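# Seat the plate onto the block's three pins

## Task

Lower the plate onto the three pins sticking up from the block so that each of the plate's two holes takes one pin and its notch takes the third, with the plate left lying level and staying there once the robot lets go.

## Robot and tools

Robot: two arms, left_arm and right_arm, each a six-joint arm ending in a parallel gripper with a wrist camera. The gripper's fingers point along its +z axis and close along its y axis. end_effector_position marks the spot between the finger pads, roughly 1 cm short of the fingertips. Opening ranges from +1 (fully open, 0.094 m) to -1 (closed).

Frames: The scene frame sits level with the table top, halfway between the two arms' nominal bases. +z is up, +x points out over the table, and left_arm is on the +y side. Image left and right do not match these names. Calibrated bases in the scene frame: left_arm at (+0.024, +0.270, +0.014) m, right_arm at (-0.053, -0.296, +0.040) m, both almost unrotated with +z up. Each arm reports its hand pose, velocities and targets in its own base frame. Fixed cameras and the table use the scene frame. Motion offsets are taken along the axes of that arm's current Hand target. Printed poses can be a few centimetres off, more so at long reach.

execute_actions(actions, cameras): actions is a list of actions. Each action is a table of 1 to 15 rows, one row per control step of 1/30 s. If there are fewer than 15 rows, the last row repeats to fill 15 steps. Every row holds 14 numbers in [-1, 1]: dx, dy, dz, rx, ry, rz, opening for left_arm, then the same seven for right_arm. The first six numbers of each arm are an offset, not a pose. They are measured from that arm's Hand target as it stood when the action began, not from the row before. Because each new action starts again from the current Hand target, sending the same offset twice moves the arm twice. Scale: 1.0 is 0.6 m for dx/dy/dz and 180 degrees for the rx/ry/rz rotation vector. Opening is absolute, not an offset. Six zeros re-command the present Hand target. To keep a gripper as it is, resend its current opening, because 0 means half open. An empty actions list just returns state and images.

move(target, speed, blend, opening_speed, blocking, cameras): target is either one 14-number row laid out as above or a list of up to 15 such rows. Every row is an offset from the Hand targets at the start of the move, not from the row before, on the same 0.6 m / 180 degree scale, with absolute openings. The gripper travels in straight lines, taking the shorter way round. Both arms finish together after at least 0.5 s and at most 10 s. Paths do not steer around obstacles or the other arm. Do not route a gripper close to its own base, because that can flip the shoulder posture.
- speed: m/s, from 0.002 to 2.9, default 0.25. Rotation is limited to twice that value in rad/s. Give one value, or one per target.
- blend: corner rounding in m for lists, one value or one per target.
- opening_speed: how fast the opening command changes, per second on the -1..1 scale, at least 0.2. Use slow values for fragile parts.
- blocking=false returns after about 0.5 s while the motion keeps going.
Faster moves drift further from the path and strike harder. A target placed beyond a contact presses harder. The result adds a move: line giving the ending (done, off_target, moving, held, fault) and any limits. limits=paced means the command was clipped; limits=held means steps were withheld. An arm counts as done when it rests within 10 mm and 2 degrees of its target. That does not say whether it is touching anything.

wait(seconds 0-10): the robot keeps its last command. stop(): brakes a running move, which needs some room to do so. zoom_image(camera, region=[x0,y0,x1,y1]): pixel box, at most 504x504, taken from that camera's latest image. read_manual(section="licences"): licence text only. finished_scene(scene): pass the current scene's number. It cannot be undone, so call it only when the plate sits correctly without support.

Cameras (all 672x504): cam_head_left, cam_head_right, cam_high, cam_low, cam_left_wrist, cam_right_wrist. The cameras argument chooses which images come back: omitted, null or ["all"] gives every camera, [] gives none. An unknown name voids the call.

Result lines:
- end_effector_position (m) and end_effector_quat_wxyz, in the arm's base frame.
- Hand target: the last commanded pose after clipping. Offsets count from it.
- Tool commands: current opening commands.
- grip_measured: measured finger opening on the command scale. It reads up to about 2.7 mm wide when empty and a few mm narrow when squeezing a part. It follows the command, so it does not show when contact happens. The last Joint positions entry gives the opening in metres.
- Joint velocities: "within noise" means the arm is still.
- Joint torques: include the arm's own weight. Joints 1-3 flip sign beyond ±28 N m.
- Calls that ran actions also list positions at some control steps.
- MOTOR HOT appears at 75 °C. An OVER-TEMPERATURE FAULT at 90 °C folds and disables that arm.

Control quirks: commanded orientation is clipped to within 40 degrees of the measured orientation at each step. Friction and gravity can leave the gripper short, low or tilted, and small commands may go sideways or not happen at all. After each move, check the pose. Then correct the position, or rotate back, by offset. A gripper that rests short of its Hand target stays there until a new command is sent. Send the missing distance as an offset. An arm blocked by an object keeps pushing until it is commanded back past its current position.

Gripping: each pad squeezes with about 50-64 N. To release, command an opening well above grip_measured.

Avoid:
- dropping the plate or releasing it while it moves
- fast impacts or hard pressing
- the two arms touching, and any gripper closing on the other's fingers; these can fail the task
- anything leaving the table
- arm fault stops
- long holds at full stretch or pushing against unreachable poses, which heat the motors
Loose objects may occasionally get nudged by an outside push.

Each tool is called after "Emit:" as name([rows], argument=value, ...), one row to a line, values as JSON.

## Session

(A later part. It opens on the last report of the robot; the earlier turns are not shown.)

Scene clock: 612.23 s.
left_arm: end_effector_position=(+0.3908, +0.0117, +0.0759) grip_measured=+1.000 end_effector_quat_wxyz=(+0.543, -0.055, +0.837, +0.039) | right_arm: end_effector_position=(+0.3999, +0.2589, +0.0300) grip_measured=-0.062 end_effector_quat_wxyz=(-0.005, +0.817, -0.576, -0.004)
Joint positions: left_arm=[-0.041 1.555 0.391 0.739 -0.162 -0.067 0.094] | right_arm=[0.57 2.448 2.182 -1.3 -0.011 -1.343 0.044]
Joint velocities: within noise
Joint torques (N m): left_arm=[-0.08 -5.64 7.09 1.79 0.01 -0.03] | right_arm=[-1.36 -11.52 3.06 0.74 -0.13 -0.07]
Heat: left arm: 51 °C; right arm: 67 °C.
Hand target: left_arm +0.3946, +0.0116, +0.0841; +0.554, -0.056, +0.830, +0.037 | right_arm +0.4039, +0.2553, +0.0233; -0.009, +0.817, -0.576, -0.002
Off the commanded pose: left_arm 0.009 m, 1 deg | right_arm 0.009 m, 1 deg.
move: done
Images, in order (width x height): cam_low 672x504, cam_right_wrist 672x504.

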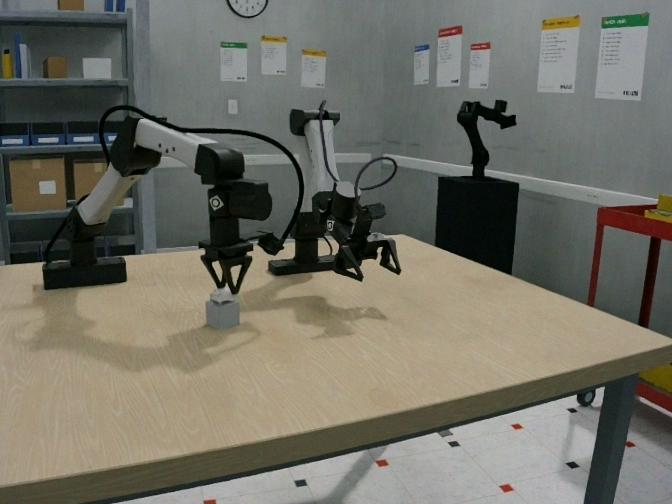

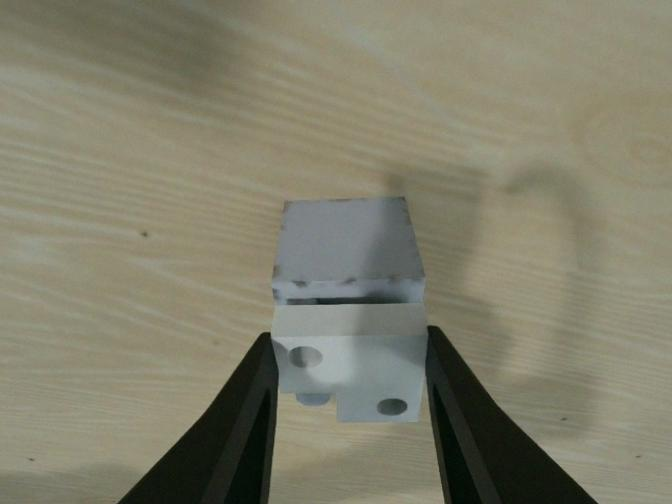

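Emit:
move(target=[0,0,0,0,0,0,1,0.005,0.0025,-0.003,0,0,0,-0.25], speed=0.03, cameras=["cam_right_wrist"])

Emit:
zoom_image(camera="cam_right_wrist", region=[180, 170, 500, 440])

Scene clock: 626.27 s.
left_arm: end_effector_position=(+0.3908, +0.0117, +0.0759) grip_measured=+1.000 end_effector_quat_wxyz=(+0.543, -0.055, +0.837, +0.039) | right_arm: end_effector_position=(+0.3999, +0.2586, +0.0298) grip_measured=-0.062 end_effector_quat_wxyz=(-0.008, +0.817, -0.576, -0.007)
Joint positions: left_arm=[-0.041 1.555 0.391 0.739 -0.162 -0.067 0.094] | right_arm=[0.567 2.44 2.168 -1.289 -0.018 -1.346 0.044]
Joint velocities: within noise
Joint torques (N m): left_arm=[-0.12 -5.49 7.05 1.79 0 -0.02] | right_arm=[-1.5 -11.88 2.99 0.68 -0.06 -0.12]
Heat: left arm: 51 °C; right arm: 68 °C.
Hand target: left_arm +0.3946, +0.0116, +0.0841; +0.554, -0.056, +0.830, +0.037 | right_arm +0.4036, +0.2519, +0.0249; -0.009, +0.817, -0.576, -0.002
Off the commanded pose: left_arm 0.009 m, 1 deg | right_arm 0.009 m, 0 deg.
move: done
Images, in order (width x height): cam_right_wrist 672x504.

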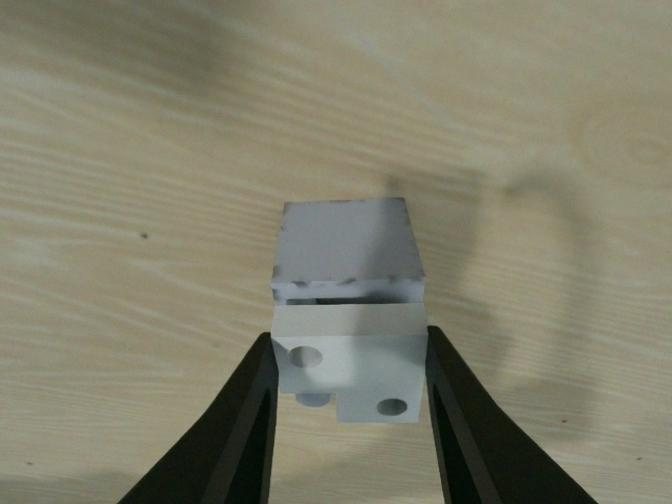

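Scaled by 1.575 from the camera's 672x504 image, which has a finer 960x720 frame.

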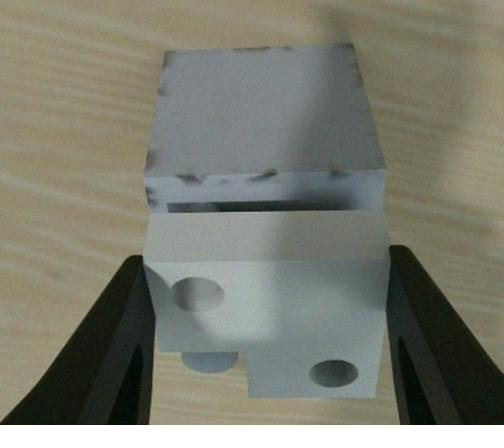

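Emit:
move(target=[0,0,0,0,0,0,1,0.004,0.001,0.013,0,0,0,-0.25], speed=0.03, cameras=["cam_right_wrist","cam_low"])

Emit:
zoom_image(camera="cam_right_wrist", region=[180, 170, 500, 440])

Emit:
zoom_image(camera="cam_low", region=[180, 260, 260, 340])

Scene clock: 636.83 s.
left_arm: end_effector_position=(+0.3908, +0.0117, +0.0759) grip_measured=+1.000 end_effector_quat_wxyz=(+0.543, -0.055, +0.837, +0.039) | right_arm: end_effector_position=(+0.3998, +0.2583, +0.0294) grip_measured=-0.062 end_effector_quat_wxyz=(-0.015, +0.817, -0.576, -0.008)
Joint positions: left_arm=[-0.041 1.555 0.391 0.739 -0.162 -0.067 0.094] | right_arm=[0.564 2.424 2.136 -1.262 -0.026 -1.349 0.044]
Joint velocities: within noise
Joint torques (N m): left_arm=[-0.16 -5.59 7.16 1.77 0.01 -0.03] | right_arm=[-1.69 -10.62 2.61 0.74 -0.02 -0.12]
Heat: left arm: 51 °C; right arm: 65 °C.
Hand target: left_arm +0.3946, +0.0116, +0.0841; +0.554, -0.056, +0.830, +0.037 | right_arm +0.4038, +0.2496, +0.0170; -0.009, +0.817, -0.576, -0.002
Off the commanded pose: left_arm 0.009 m, 1 deg | right_arm 0.016 m, 1 deg.
move: off_target (right_arm)
Images, in order (width x height): cam_low 672x504, cam_right_wrist 672x504.

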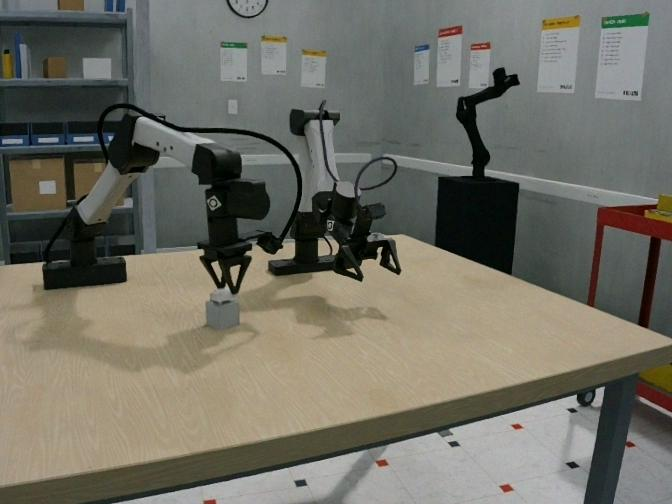

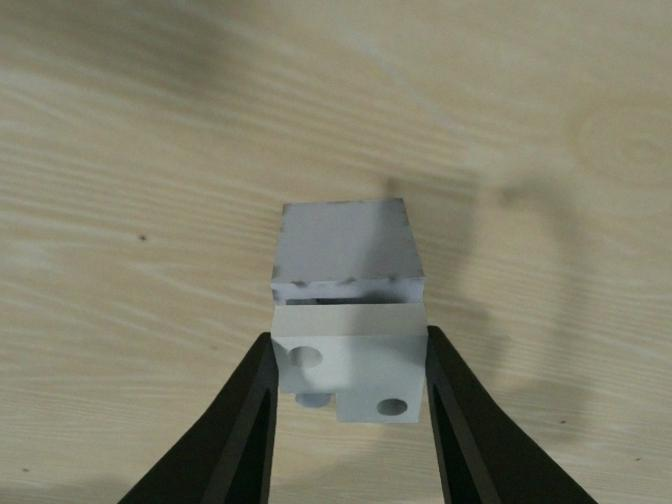

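Scaled by 1.575 from the camera's 672x504 image, which has a finer 960x720 frame.

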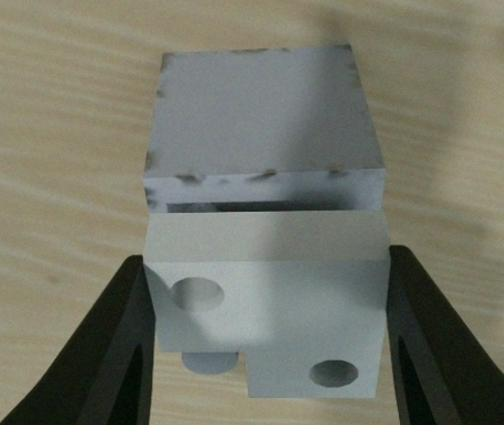

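Scaled by 6.300 from the camera's 672x504 image, which has a finer 960x720 frame.

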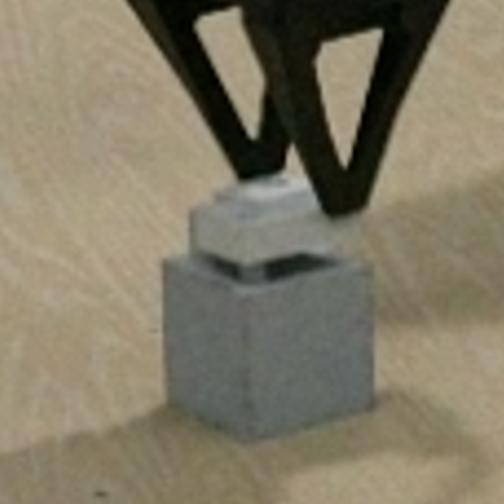

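Emit:
zoom_image(camera="cam_right_wrist", region=[270, 290, 430, 430])

Scaled by 3.150 from the camera's 672x504 image, which has a finer 960x720 frame.

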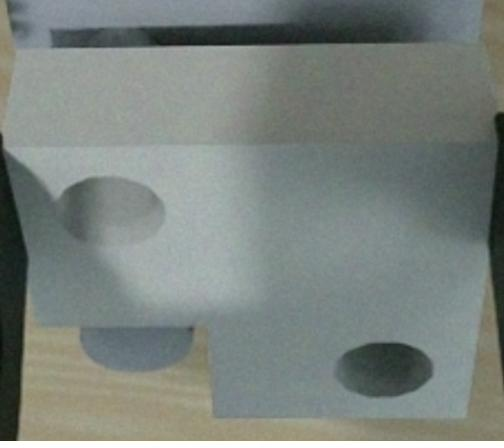

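Emit:
move([
  [0,0,0,0,0,0,1,-0.01,-0.0017,-0.0883,0,0,0,-0.25],
  [0,0,0,0,0,0,1,0.0508,0.0787,-0.2217,0,0,0,-0.25],
  [0,0,0,0,0,0,1,-0.0218,0.0013,-0.0933,0,0,0,-0.25],
  [0,0,0,0,0,0,1,-0.0218,0.0013,-0.0267,0,0,0,-0.25],
], speed=[0.06,0.12,0.12,0.12], blend=[0.015,0.005,0.015,0], cameras=["cam_right_wrist","cam_low"])

Emit:
zoom_image(camera="cam_right_wrist", region=[180, 170, 500, 440])

Emit:
zoom_image(camera="cam_low", region=[180, 260, 260, 340])

Scene clock: 670.53 s.
left_arm: end_effector_position=(+0.3908, +0.0117, +0.0759) grip_measured=+1.000 end_effector_quat_wxyz=(+0.543, -0.055, +0.837, +0.039) | right_arm: end_effector_position=(+0.3965, +0.2599, +0.0388) grip_measured=-0.062 end_effector_quat_wxyz=(-0.008, +0.818, -0.575, -0.008)
Joint positions: left_arm=[-0.041 1.555 0.391 0.739 -0.162 -0.067 0.094] | right_arm=[0.573 2.428 2.181 -1.315 -0.021 -1.343 0.044]
Joint velocities: within noise
Joint torques (N m): left_arm=[-0.09 -5.56 7.12 1.77 0.01 0.01] | right_arm=[0.14 -10.67 4.78 0.59 -0.04 0.08]
Heat: left arm: 52 °C; right arm: 61 °C.
Hand target: left_arm +0.3946, +0.0116, +0.0841; +0.554, -0.056, +0.830, +0.037 | right_arm +0.3986, +0.2614, +0.0333; -0.009, +0.817, -0.576, -0.002
Off the commanded pose: left_arm 0.009 m, 1 deg | right_arm 0.006 m, 1 deg.
move: done
Images, in order (width x height): cam_low 672x504, cam_right_wrist 672x504.

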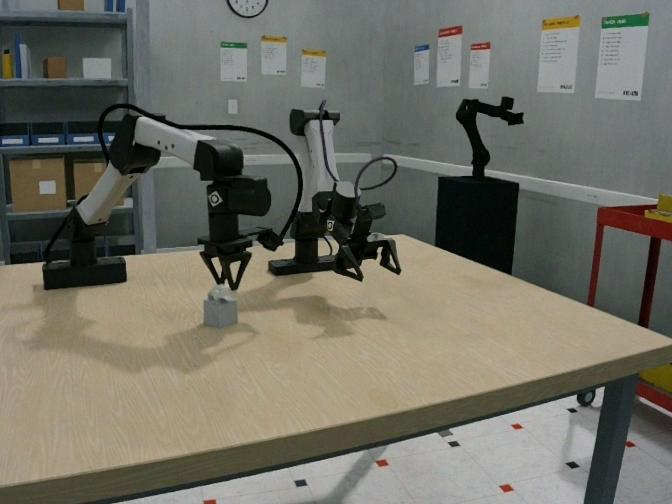

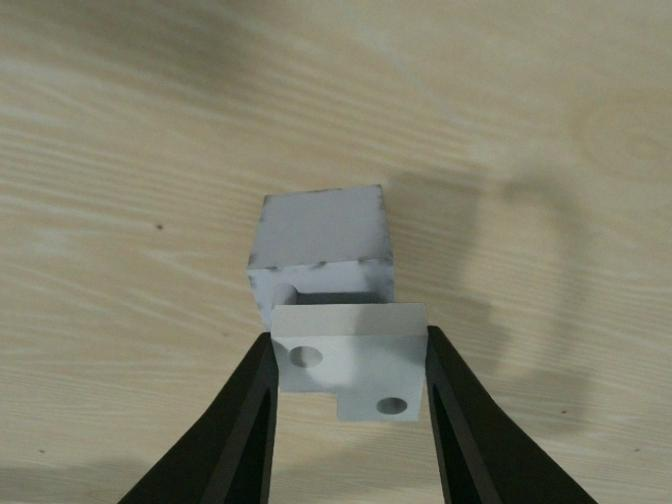

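Scaled by 1.575 from the camera's 672x504 image, which has a finer 960x720 frame.

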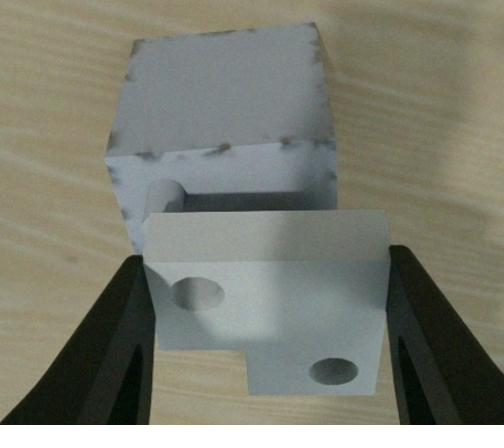

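Scaled by 6.300 from the camera's 672x504 image, which has a finer 960x720 frame.

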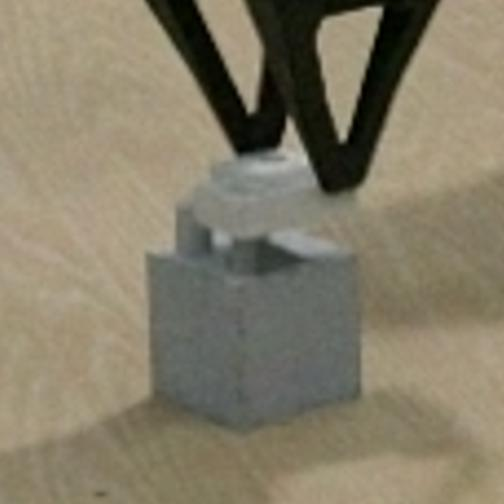

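Emit:
move([
  [0,0,0,0,0,0,1,0,0,-0.085,0,0,0,-0.25],
  [0,0,0,0,0,0,1,0.0715,0.0768,-0.195,0,0,-0.027,-0.25],
  [0,0,0,0,0,0,1,0.0048,0.0153,-0.075,0,0,-0.027,-0.25],
  [0,0,0,0,0,0,1,0.0048,0.0153,0,0,0,-0.027,-0.25],
], speed=0.12, blend=[0.015,0.005,0.015,0], cameras=["cam_right_wrist","cam_low"])

Emit:
zoom_image(camera="cam_right_wrist", region=[180, 170, 500, 440])

Emit:
zoom_image(camera="cam_low", region=[180, 260, 260, 340])

Scene clock: 743.47 s.
left_arm: end_effector_position=(+0.3908, +0.0117, +0.0759) grip_measured=+1.000 end_effector_quat_wxyz=(+0.543, -0.055, +0.837, +0.039) | right_arm: end_effector_position=(+0.3876, +0.2539, +0.0397) grip_measured=-0.062 end_effector_quat_wxyz=(-0.007, +0.842, -0.540, -0.007)
Joint positions: left_arm=[-0.041 1.555 0.391 0.739 -0.162 -0.067 0.094] | right_arm=[0.573 2.374 2.089 -1.28 -0.019 -1.428 0.044]
Joint velocities: within noise
Joint torques (N m): left_arm=[-0.08 -5.55 7.19 1.79 0 0] | right_arm=[0.02 -10.28 4.66 0.63 -0.04 0.08]
Heat: left arm: 52 °C; right arm: 61 °C.
Hand target: left_arm +0.3946, +0.0116, +0.0841; +0.554, -0.056, +0.830, +0.037 | right_arm +0.3909, +0.2556, +0.0331; -0.009, +0.841, -0.541, -0.002
Off the commanded pose: left_arm 0.009 m, 1 deg | right_arm 0.008 m, 1 deg.
move: done
Images, in order (width x height): cam_low 672x504, cam_right_wrist 672x504.

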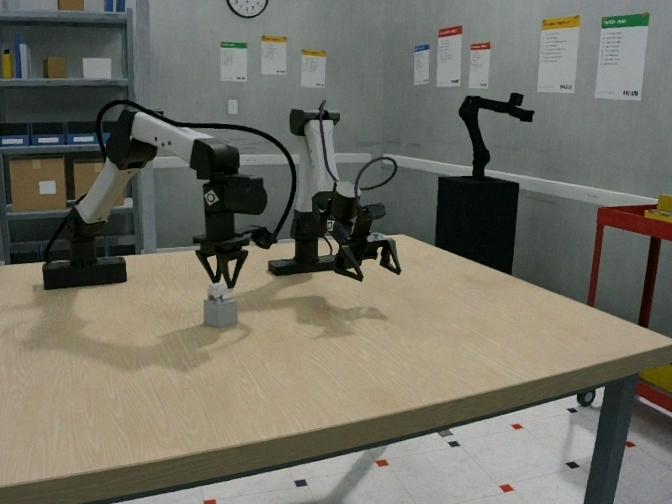

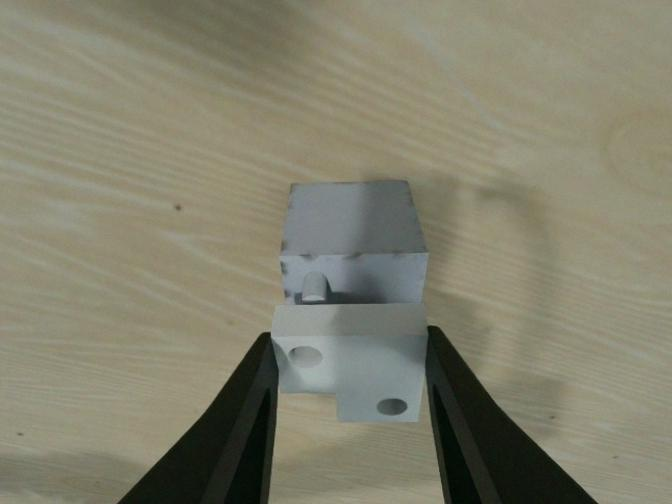

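Scaled by 1.575 from the camera's 672x504 image, which has a finer 960x720 frame.

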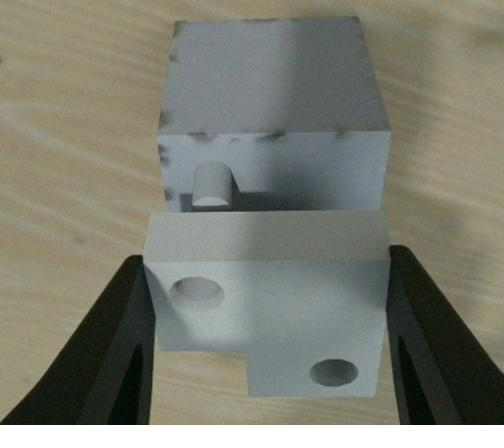

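Scaled by 6.300 from the camera's 672x504 image, which has a finer 960x720 frame.

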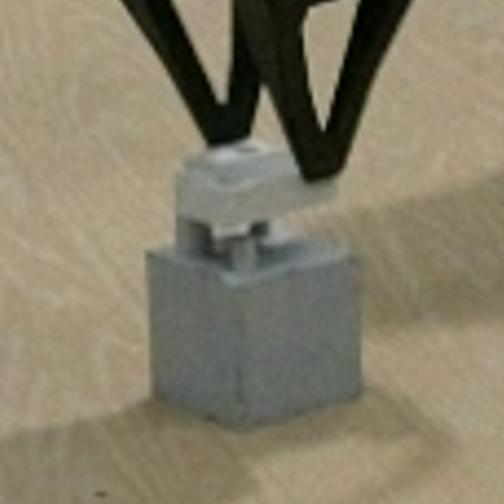

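Emit:
move([
  [0,0,0,0,0,0,1,0,0,-0.075,0,0,0,-0.25],
  [0,0,0,0,0,0,1,0.0667,0.0615,-0.195,-0.008,0.0054,-0.003,-0.25],
  [0,0,0,0,0,0,1,-0.0005,-0.003,-0.075,-0.008,0.0054,-0.003,-0.25],
  [0,0,0,0,0,0,1,-0.0005,-0.003,0.0102,-0.008,0.0054,-0.003,-0.25],
], speed=0.12, blend=[0.015,0.005,0.015,0], cameras=["cam_right_wrist","cam_low"])

Emit:
zoom_image(camera="cam_right_wrist", region=[180, 170, 500, 440])

Emit:
zoom_image(camera="cam_low", region=[180, 260, 260, 340])

Scene clock: 841.67 s.
left_arm: end_effector_position=(+0.3908, +0.0117, +0.0759) grip_measured=+1.000 end_effector_quat_wxyz=(+0.543, -0.055, +0.837, +0.039) | right_arm: end_effector_position=(+0.3881, +0.2564, +0.0370) grip_measured=-0.062 end_effector_quat_wxyz=(+0.008, +0.845, -0.535, -0.007)
Joint positions: left_arm=[-0.041 1.555 0.391 0.739 -0.162 -0.067 0.094] | right_arm=[0.581 2.42 2.16 -1.332 -0.007 -1.432 0.044]
Joint velocities: within noise
Joint torques (N m): left_arm=[-0.2 -5.55 7.09 1.78 0 -0.01] | right_arm=[-0.38 -10.24 3.88 0.69 -0.05 0.05]
Heat: left arm: 52 °C; right arm: 60 °C.
Hand target: left_arm +0.3946, +0.0116, +0.0841; +0.554, -0.056, +0.830, +0.037 | right_arm +0.3924, +0.2567, +0.0270; +0.006, +0.844, -0.537, -0.002
Off the commanded pose: left_arm 0.009 m, 1 deg | right_arm 0.011 m, 1 deg.
move: off_target (right_arm)
Images, in order (width x height): cam_low 672x504, cam_right_wrist 672x504.

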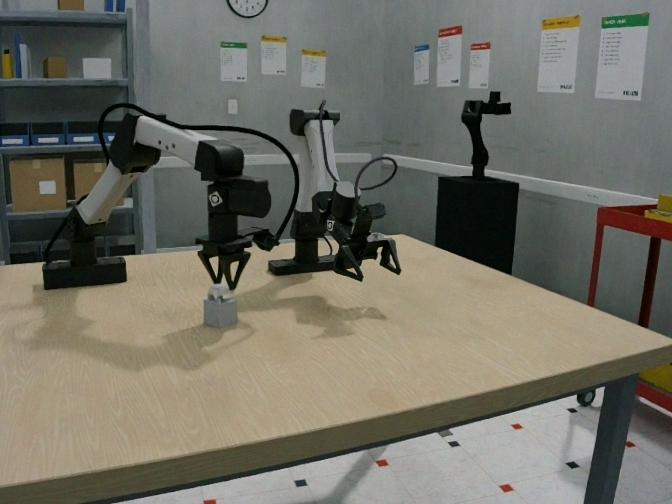

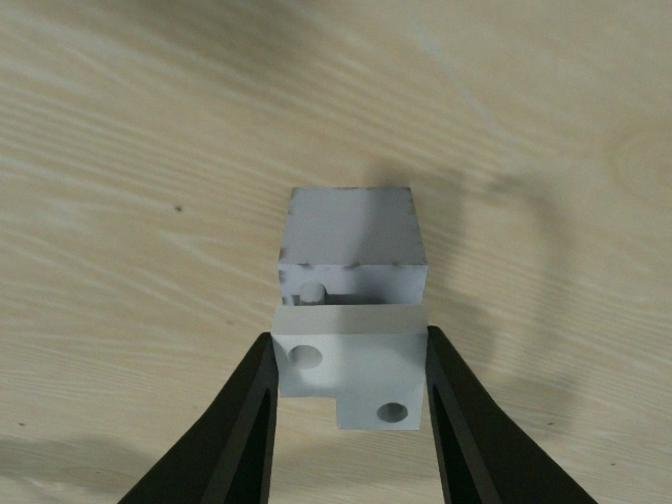

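Scaled by 1.575 from the camera's 672x504 image, which has a finer 960x720 frame.

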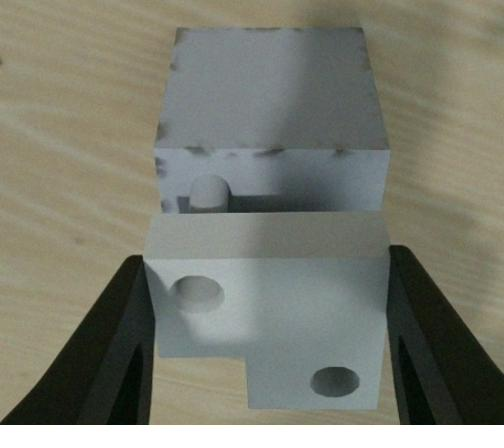

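Scaled by 6.300 from the camera's 672x504 image, which has a finer 960x720 frame.

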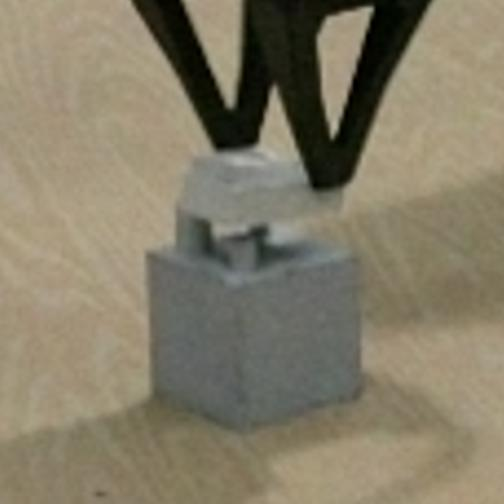

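Emit:
move([
  [0,0,0,0,0,0,1,0,0,-0.155,0,0,0,-0.25],
  [0,0,0,0,0,0,1,0.0512,0.1995,-0.155,0,0,0,-0.25],
  [0,0,0,0,0,0,1,0.0512,0.1995,0.06,0,0,0,-0.25],
], speed=[0.1,0.15,0.1], blend=[0.015,0.015,0], cameras=["cam_right_wrist"])

Scene clock: 878.47 s.
left_arm: end_effector_position=(+0.3908, +0.0117, +0.0759) grip_measured=+1.000 end_effector_quat_wxyz=(+0.543, -0.055, +0.837, +0.039) | right_arm: end_effector_position=(+0.2930, +0.1797, -0.0035) grip_measured=-0.062 end_effector_quat_wxyz=(+0.008, +0.843, -0.538, -0.007)
Joint positions: left_arm=[-0.041 1.555 0.391 0.739 -0.162 -0.067 0.094] | right_arm=[0.547 1.975 1.266 -0.883 -0.006 -1.458 0.044]
Joint velocities: within noise
Joint torques (N m): left_arm=[-0.16 -5.52 7.15 1.77 -0.01 0] | right_arm=[-0.77 -7.35 4.55 0.5 -0.01 -0.05]
Heat: left arm: 52 °C; right arm: 64 °C.
Hand target: left_arm +0.3946, +0.0116, +0.0841; +0.554, -0.056, +0.830, +0.037 | right_arm +0.2968, +0.1778, -0.0073; +0.006, +0.844, -0.537, -0.002
Off the commanded pose: left_arm 0.009 m, 1 deg | right_arm 0.006 m, 1 deg.
move: done
Images, in order (width x height): cam_right_wrist 672x504.

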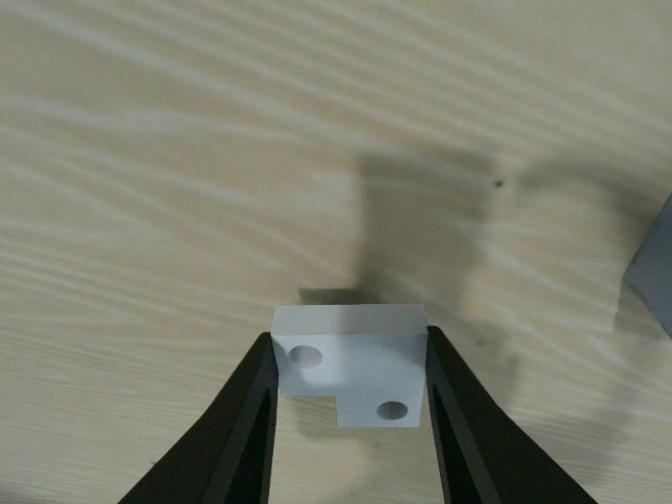

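Emit:
move(target=[0,0,0,0,0,0,1,-0.003,0.003,0.042,0,0,0,-0.25], speed=0.05, cameras=["cam_right_wrist"])

Scene clock: 883.70 s.
left_arm: end_effector_position=(+0.3908, +0.0117, +0.0759) grip_measured=+1.000 end_effector_quat_wxyz=(+0.543, -0.055, +0.837, +0.039) | right_arm: end_effector_position=(+0.2907, +0.1782, -0.0255) grip_measured=-0.062 end_effector_quat_wxyz=(+0.010, +0.843, -0.538, -0.008)
Joint positions: left_arm=[-0.041 1.555 0.391 0.739 -0.162 -0.067 0.094] | right_arm=[0.547 2.01 1.218 -0.804 -0.005 -1.459 0.044]
Joint velocities: within noise
Joint torques (N m): left_arm=[-0.16 -5.49 7.13 1.79 0.01 0.01] | right_arm=[-0.34 -6.9 3.78 0.66 -0.06 -0.01]
Heat: left arm: 52 °C; right arm: 61 °C.
Hand target: left_arm +0.3946, +0.0116, +0.0841; +0.554, -0.056, +0.830, +0.037 | right_arm +0.2940, +0.1784, -0.0326; +0.006, +0.844, -0.537, -0.002
Off the commanded pose: left_arm 0.009 m, 1 deg | right_arm 0.008 m, 1 deg.
move: done
Images, in order (width x height): cam_right_wrist 672x504.

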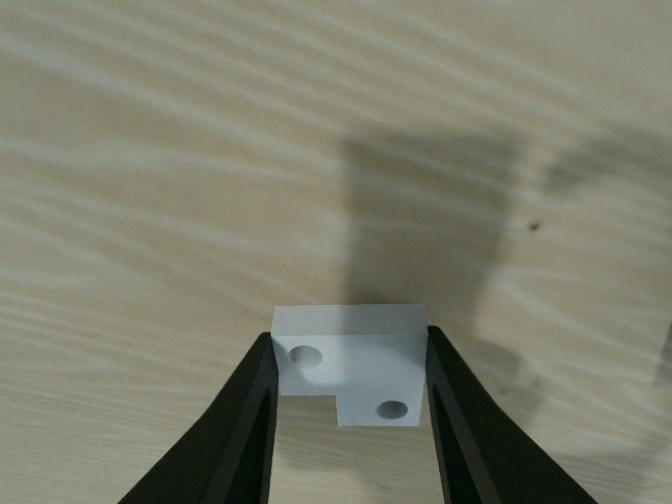

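Open, reclose.

Emit:
move([
  [0,0,0,0,0,0,1,0,0,0,0,0,0,0.15],
  [0,0,0,0,0,0,1,0,0,0.0,0,0,0,-0.25],
], opening_speed=0.5, cameras=["cam_right_wrist"])

Emit:
zoom_image(camera="cam_right_wrist", region=[180, 170, 500, 440])

Scene clock: 890.73 s.
left_arm: end_effector_position=(+0.3908, +0.0117, +0.0759) grip_measured=+1.000 end_effector_quat_wxyz=(+0.543, -0.055, +0.837, +0.039) | right_arm: end_effector_position=(+0.2940, +0.1802, -0.0255) grip_measured=-0.062 end_effector_quat_wxyz=(+0.003, +0.843, -0.538, -0.004)
Joint positions: left_arm=[-0.041 1.555 0.391 0.739 -0.162 -0.067 0.094] | right_arm=[0.547 2.01 1.218 -0.788 -0.005 -1.459 0.044]
Joint velocities: within noise
Joint torques (N m): left_arm=[-0.03 -5.53 7.05 1.78 0 -0.01] | right_arm=[-0.28 -6.84 3.89 0.53 -0.03 -0.01]
Heat: left arm: 52 °C; right arm: 59 °C.
Hand target: left_arm +0.3946, +0.0116, +0.0841; +0.554, -0.056, +0.830, +0.037 | right_arm +0.2940, +0.1785, -0.0326; +0.006, +0.844, -0.537, -0.002
Off the commanded pose: left_arm 0.009 m, 1 deg | right_arm 0.007 m, 1 deg.
move: done
Images, in order (width x height): cam_right_wrist 672x504.

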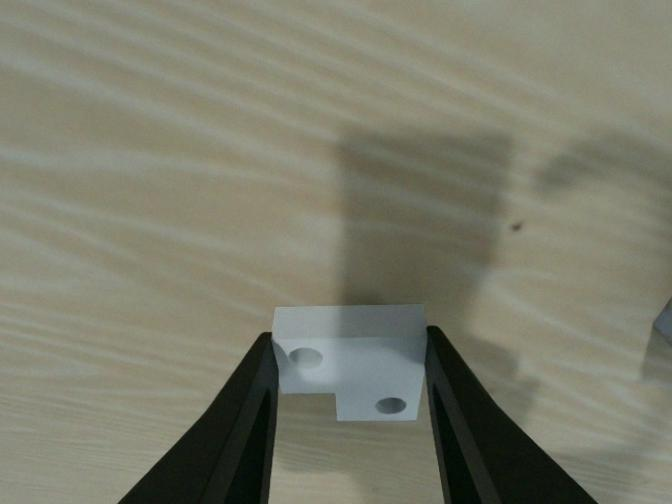

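Scaled by 1.575 from the camera's 672x504 image, which has a finer 960x720 frame.

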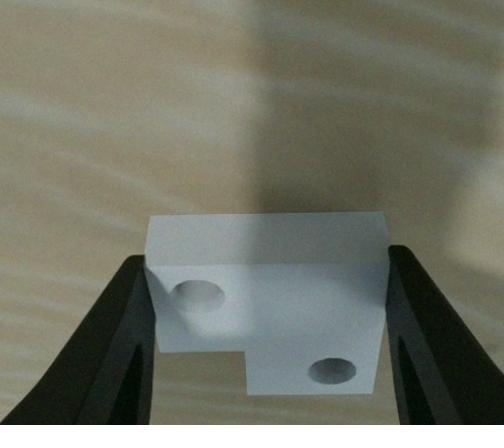

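Emit:
move([
  [0,0,0,0,0,0,1,0,0,-0.15,0,0,0,-0.25],
  [0,0,0,0,0,0,1,0.0178,-0.144,-0.3043,0,0,0,-0.25],
  [0,0,0,0,0,0,1,-0.049,-0.2055,-0.1793,0,0,0,-0.25],
  [0,0,0,0,0,0,1,-0.049,-0.2055,-0.106,0,0,0,-0.25],
], speed=0.12, blend=[0.015,0.005,0.015,0], cameras=["cam_right_wrist","cam_low"])

Emit:
zoom_image(camera="cam_right_wrist", region=[180, 170, 500, 440])

Emit:
zoom_image(camera="cam_low", region=[180, 260, 260, 340])

Scene clock: 915.30 s.
left_arm: end_effector_position=(+0.3908, +0.0117, +0.0759) grip_measured=+1.000 end_effector_quat_wxyz=(+0.543, -0.055, +0.837, +0.039) | right_arm: end_effector_position=(+0.3899, +0.2575, +0.0369) grip_measured=-0.063 end_effector_quat_wxyz=(+0.010, +0.845, -0.535, -0.007)
Joint positions: left_arm=[-0.041 1.555 0.391 0.739 -0.162 -0.067 0.094] | right_arm=[0.582 2.436 2.187 -1.347 -0.005 -1.431 0.044]
Joint velocities: within noise
Joint torques (N m): left_arm=[-0.09 -5.59 7.05 1.78 -0.01 0.01] | right_arm=[-0.42 -10.93 3.79 0.68 -0.05 0.07]
Heat: left arm: 52 °C; right arm: 56 °C.
Hand target: left_arm +0.3946, +0.0116, +0.0841; +0.554, -0.056, +0.830, +0.037 | right_arm +0.3939, +0.2579, +0.0294; +0.006, +0.844, -0.537, -0.002
Off the commanded pose: left_arm 0.009 m, 1 deg | right_arm 0.009 m, 1 deg.
move: done
Images, in order (width x height): cam_low 672x504, cam_right_wrist 672x504.

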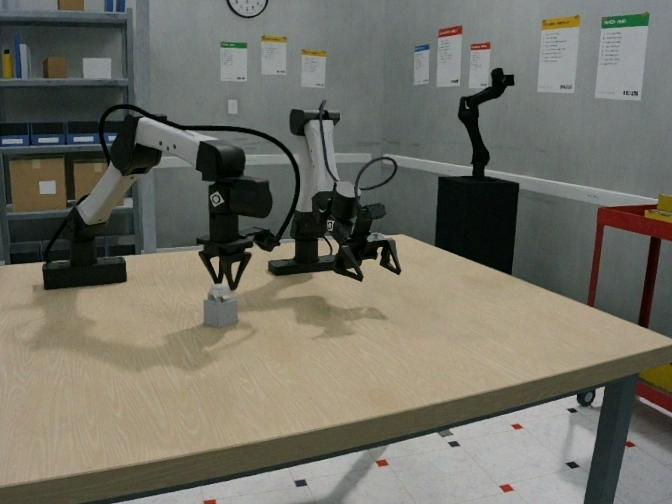

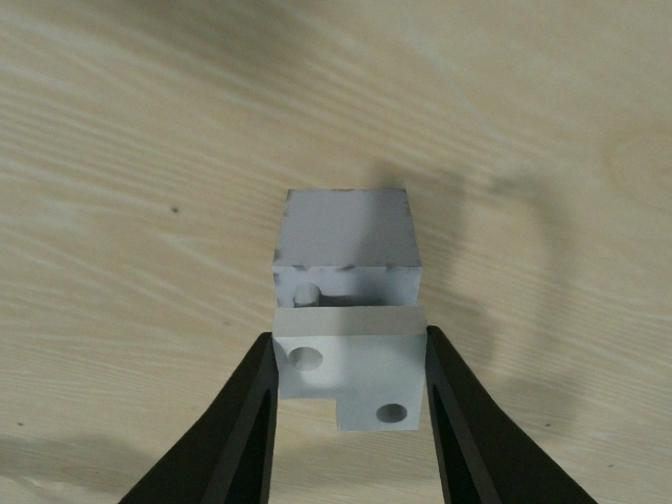

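Scaled by 1.575 from the camera's 672x504 image, which has a finer 960x720 frame.

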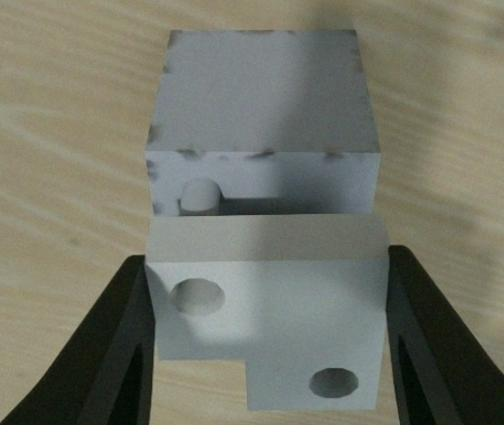

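Scaled by 6.300 from the camera's 672x504 image, which has a finer 960x720 frame.

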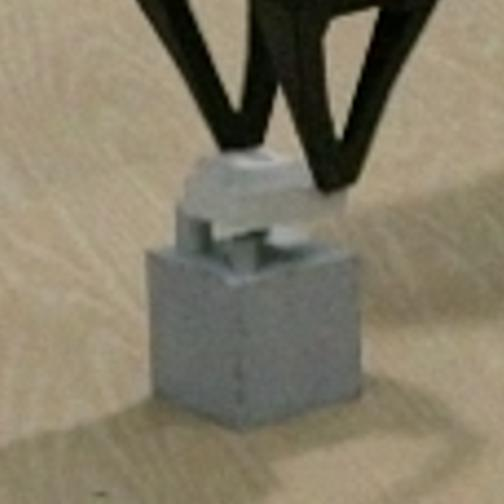

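Emit:
move([
  [0,0,0,0,0,0,1,0,0,-0.12,0,0,0,-0.25],
  [0,0,0,0,0,0,1,0.049,0.2055,-0.12,0,0,0,-0.25],
  [0,0,0,0,0,0,1,0.049,0.2055,0.075,0,0,0,-0.25],
  [0,0,0,0,0,0,1,0.049,0.2055,0.1033,0,0,0,-0.25],
], speed=[0.1,0.2,0.1,0.04], blend=[0.015,0.015,0,0], cameras=[])

Emit:
move([
  [0,0,0,0,0,0,1,0,0,0,0,0,0,0.15],
  [0,0,0,0,0,0,1,0,0,0.0,0,0,0,-0.25],
], opening_speed=0.5, cameras=["cam_right_wrist"])

Scene clock: 944.80 s.
left_arm: end_effector_position=(+0.3908, +0.0117, +0.0759) grip_measured=+1.000 end_effector_quat_wxyz=(+0.543, -0.055, +0.837, +0.039) | right_arm: end_effector_position=(+0.2919, +0.1807, -0.0250) grip_measured=-0.063 end_effector_quat_wxyz=(+0.006, +0.843, -0.538, -0.005)
Joint positions: left_arm=[-0.041 1.555 0.391 0.739 -0.162 -0.067 0.094] | right_arm=[0.552 2.009 1.219 -0.796 -0.004 -1.453 0.044]
Joint velocities: within noise
Joint torques (N m): left_arm=[-0.18 -5.67 7.16 1.81 0 0.01] | right_arm=[-0.73 -6.94 4.08 0.53 -0.06 -0.06]
Heat: left arm: 52 °C; right arm: 60 °C.
Hand target: left_arm +0.3946, +0.0116, +0.0841; +0.554, -0.056, +0.830, +0.037 | right_arm +0.2940, +0.1785, -0.0310; +0.006, +0.844, -0.537, -0.002
Off the commanded pose: left_arm 0.009 m, 1 deg | right_arm 0.007 m, 0 deg.
move: done
No camera images: "cameras" was empty.

Scene clock: 947.50 s.
left_arm: end_effector_position=(+0.3908, +0.0117, +0.0759) grip_measured=+1.000 end_effector_quat_wxyz=(+0.543, -0.055, +0.837, +0.039) | right_arm: end_effector_position=(+0.2924, +0.1810, -0.0250) grip_measured=-0.066 end_effector_quat_wxyz=(+0.005, +0.843, -0.538, -0.005)
Joint positions: left_arm=[-0.041 1.555 0.391 0.739 -0.162 -0.067 0.094] | right_arm=[0.552 2.009 1.219 -0.794 -0.004 -1.453 0.044]
Joint velocities: within noise
Joint torques (N m): left_arm=[-0.12 -5.57 7.1 1.79 -0.02 0] | right_arm=[-0.73 -7.06 3.97 0.57 -0.06 -0.04]
Heat: left arm: 52 °C; right arm: 59 °C.
Hand target: left_arm +0.3946, +0.0116, +0.0841; +0.554, -0.056, +0.830, +0.037 | right_arm +0.2941, +0.1785, -0.0310; +0.006, +0.844, -0.537, -0.002
Off the commanded pose: left_arm 0.009 m, 1 deg | right_arm 0.007 m, 0 deg.
move: done
Images, in order (width x height): cam_right_wrist 672x504.

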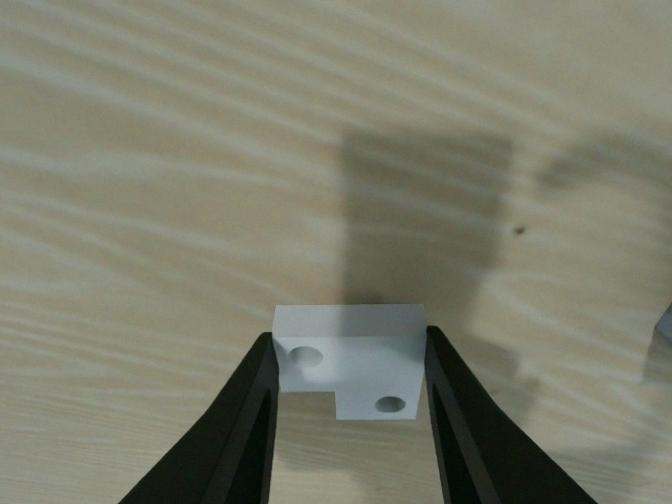

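Emit:
move([
  [0,0,0,0,0,0,1,0,0,-0.15,0,0,0,-0.25],
  [0,0,0,0,0,0,1,0.0088,-0.1433,-0.3017,0,0,0,-0.25],
  [0,0,0,0,0,0,1,-0.0558,-0.2047,-0.175,0,0,0,-0.25],
  [0,0,0,0,0,0,1,-0.0558,-0.2047,-0.1017,0,0,0,-0.25],
], speed=0.12, blend=[0.015,0.005,0.015,0], cameras=["cam_right_wrist","cam_low"])

Emit:
zoom_image(camera="cam_right_wrist", region=[180, 170, 500, 440])

Emit:
zoom_image(camera="cam_low", region=[180, 260, 260, 340])

Scene clock: 957.60 s.
left_arm: end_effector_position=(+0.3908, +0.0117, +0.0759) grip_measured=+1.000 end_effector_quat_wxyz=(+0.543, -0.055, +0.837, +0.039) | right_arm: end_effector_position=(+0.3884, +0.2594, +0.0337) grip_measured=-0.066 end_effector_quat_wxyz=(+0.010, +0.844, -0.535, -0.007)
Joint positions: left_arm=[-0.041 1.555 0.391 0.739 -0.162 -0.067 0.094] | right_arm=[0.587 2.436 2.175 -1.335 -0.004 -1.424 0.044]
Joint velocities: within noise
Joint torques (N m): left_arm=[-0.14 -5.45 7.13 1.79 -0.01 0.01] | right_arm=[-0.05 -10.66 4.63 0.6 -0.06 0.08]
Heat: left arm: 52 °C; right arm: 57 °C.
Hand target: left_arm +0.3946, +0.0116, +0.0841; +0.554, -0.056, +0.830, +0.037 | right_arm +0.3918, +0.2613, +0.0284; +0.006, +0.844, -0.537, -0.002
Off the commanded pose: left_arm 0.009 m, 1 deg | right_arm 0.007 m, 1 deg.
move: done
Images, in order (width x height): cam_low 672x504, cam_right_wrist 672x504.

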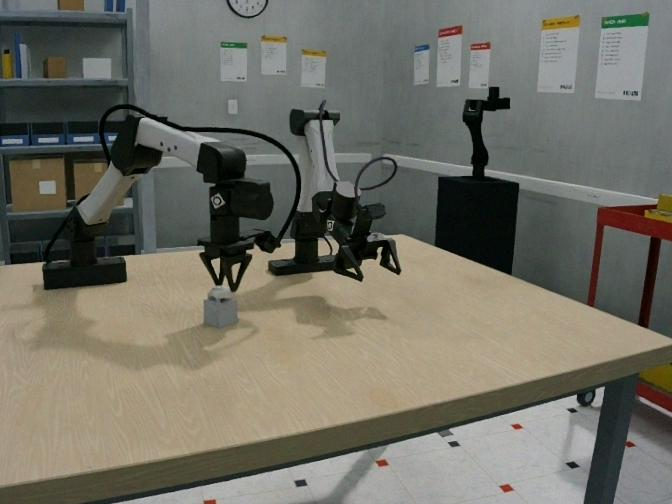

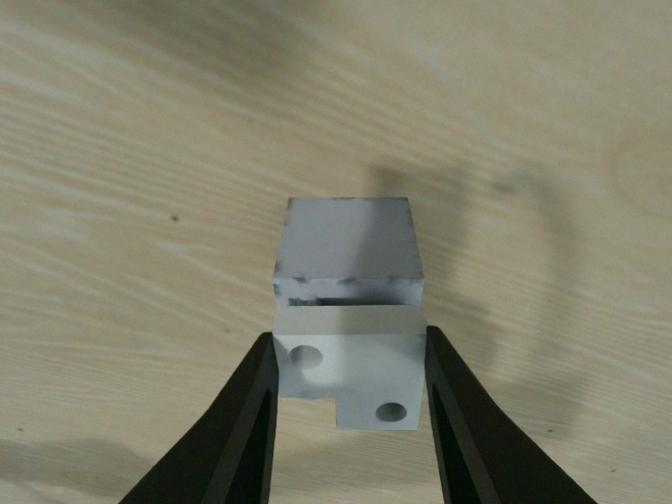

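Scaled by 1.575 from the camera's 672x504 image, which has a finer 960x720 frame.

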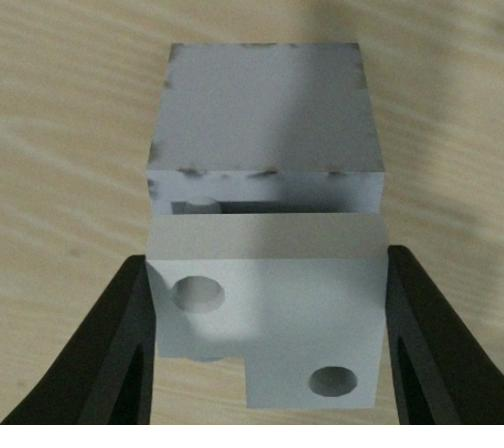

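Scaled by 6.300 from the camera's 672x504 image, which has a finer 960x720 frame.

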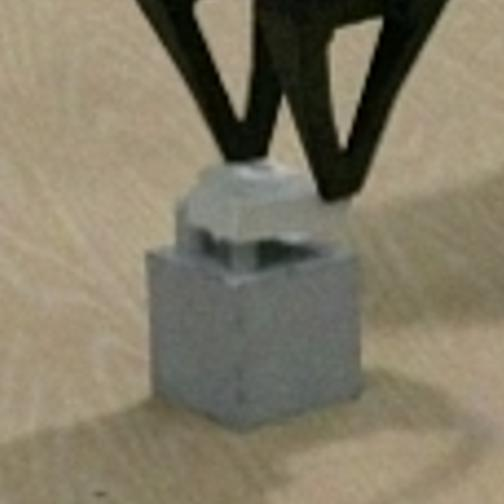

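Emit:
move([
  [0,0,0,0,0,0,1,0,0,-0.12,0,0,0,-0.25],
  [0,0,0,0,0,0,1,0.0551,0.2062,-0.12,0,0,0,-0.25],
  [0,0,0,0,0,0,1,0.0551,0.2062,0.072,0,0,0,-0.25],
  [0,0,0,0,0,0,1,0.0551,0.2062,0.101,0,0,0,-0.25],
], speed=[0.1,0.2,0.1,0.04], blend=[0.015,0.015,0,0], cameras=["cam_right_wrist"])

Emit:
move([
  [0,0,0,0,0,0,1,0,0,0,0,0,0,0.15],
  [0,0,0,0,0,0,1,0,0,0.0,0,0,0,-0.25],
], opening_speed=0.5, cameras=["cam_right_wrist"])

Emit:
move(target=[0,0,0,0,0,0,1,0,0,-0.15,0,0,0,-0.25], speed=0.12, cameras=["cam_right_wrist"])

Emit:
zoom_image(camera="cam_right_wrist", region=[180, 170, 500, 440])

Scene clock: 1013.63 s.
left_arm: end_effector_position=(+0.3908, +0.0117, +0.0759) grip_measured=+1.000 end_effector_quat_wxyz=(+0.543, -0.055, +0.837, +0.039) | right_arm: end_effector_position=(+0.2907, +0.1803, -0.0245) grip_measured=-0.066 end_effector_quat_wxyz=(+0.007, +0.843, -0.538, -0.005)
Joint positions: left_arm=[-0.041 1.555 0.391 0.739 -0.162 -0.067 0.094] | right_arm=[0.553 2.005 1.215 -0.798 -0.004 -1.451 0.044]
Joint velocities: within noise
Joint torques (N m): left_arm=[-0.12 -5.48 7.06 1.8 0.02 0] | right_arm=[-0.69 -6.99 4.11 0.56 -0.08 -0.05]
Heat: left arm: 52 °C; right arm: 61 °C.
Hand target: left_arm +0.3946, +0.0116, +0.0841; +0.554, -0.056, +0.830, +0.037 | right_arm +0.2930, +0.1785, -0.0305; +0.006, +0.844, -0.537, -0.002
Off the commanded pose: left_arm 0.009 m, 1 deg | right_arm 0.007 m, 0 deg.
move: done
Images, in order (width x height): cam_right_wrist 672x504.

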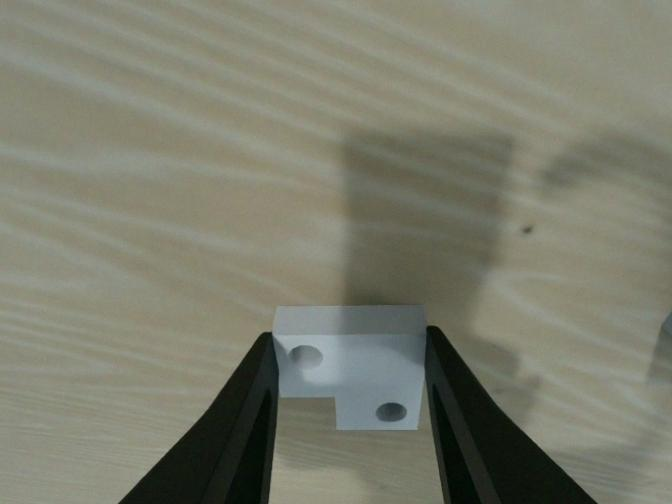

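Scene clock: 1016.33 s.
left_arm: end_effector_position=(+0.3908, +0.0117, +0.0759) grip_measured=+1.000 end_effector_quat_wxyz=(+0.543, -0.055, +0.837, +0.039) | right_arm: end_effector_position=(+0.2915, +0.1808, -0.0245) grip_measured=-0.071 end_effector_quat_wxyz=(+0.005, +0.843, -0.538, -0.005)
Joint positions: left_arm=[-0.041 1.555 0.391 0.739 -0.162 -0.067 0.094] | right_arm=[0.553 2.005 1.215 -0.794 -0.004 -1.452 0.044]
Joint velocities: within noise
Joint torques (N m): left_arm=[-0.24 -5.55 7.09 1.81 0.02 0.01] | right_arm=[-0.75 -6.87 4.01 0.54 -0.08 -0.02]
Heat: left arm: 52 °C; right arm: 60 °C.
Hand target: left_arm +0.3946, +0.0116, +0.0841; +0.554, -0.056, +0.830, +0.037 | right_arm +0.2930, +0.1785, -0.0305; +0.006, +0.844, -0.537, -0.002
Off the commanded pose: left_arm 0.009 m, 1 deg | right_arm 0.007 m, 0 deg.
move: done
Images, in order (width x height): cam_right_wrist 672x504.

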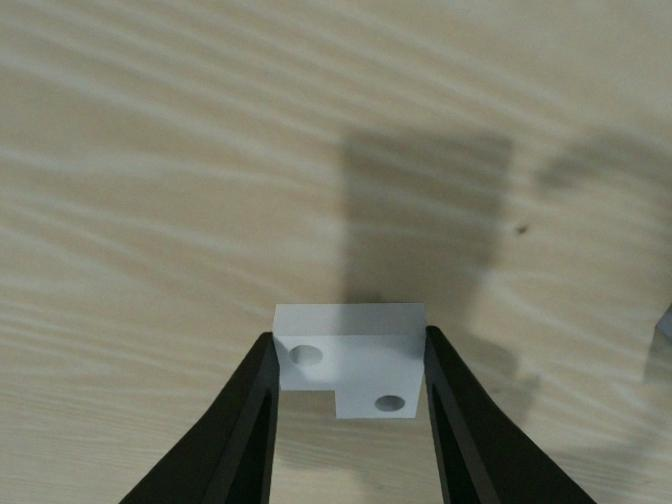

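Scene clock: 1017.87 s.
left_arm: end_effector_position=(+0.3908, +0.0117, +0.0759) grip_measured=+1.000 end_effector_quat_wxyz=(+0.543, -0.055, +0.837, +0.039) | right_arm: end_effector_position=(+0.2841, +0.1763, +0.0378) grip_measured=-0.072 end_effector_quat_wxyz=(+0.032, +0.842, -0.538, -0.018)
Joint positions: left_arm=[-0.041 1.555 0.391 0.739 -0.162 -0.067 0.094] | right_arm=[0.553 1.928 1.375 -1.09 -0.004 -1.452 0.044]
Joint velocities: within noise
Joint torques (N m): left_arm=[-0.13 -5.61 7.05 1.79 -0.04 0.03] | right_arm=[-0.72 -11.02 7.79 0.09 -0.05 -0.05]
Heat: left arm: 52 °C; right arm: 60 °C.
Hand target: left_arm +0.3946, +0.0116, +0.0841; +0.554, -0.056, +0.830, +0.037 | right_arm +0.2940, +0.1793, +0.0595; +0.006, +0.844, -0.537, -0.002
Off the commanded pose: left_arm 0.009 m, 1 deg | right_arm 0.024 m, 3 deg.
move: off_target (right_arm)
Images, in order (width x height): cam_right_wrist 672x504.

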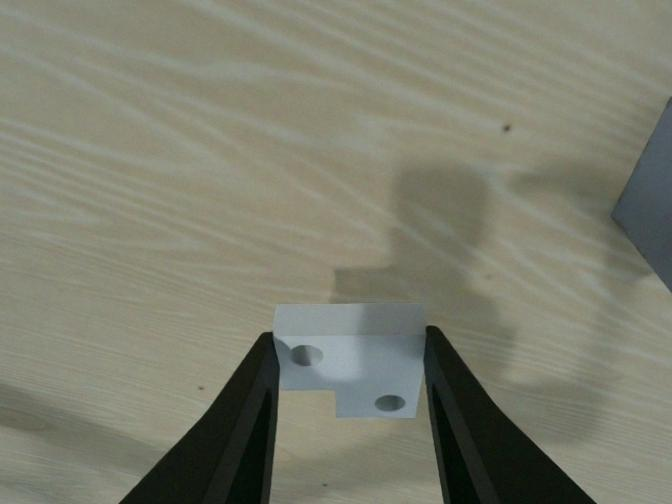

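Scaled by 1.575 from the camera's 672x504 image, which has a finer 960x720 frame.

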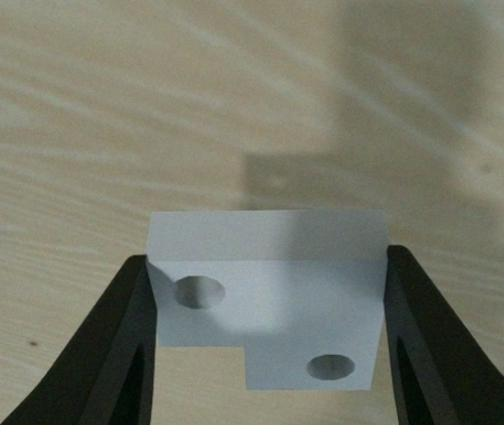

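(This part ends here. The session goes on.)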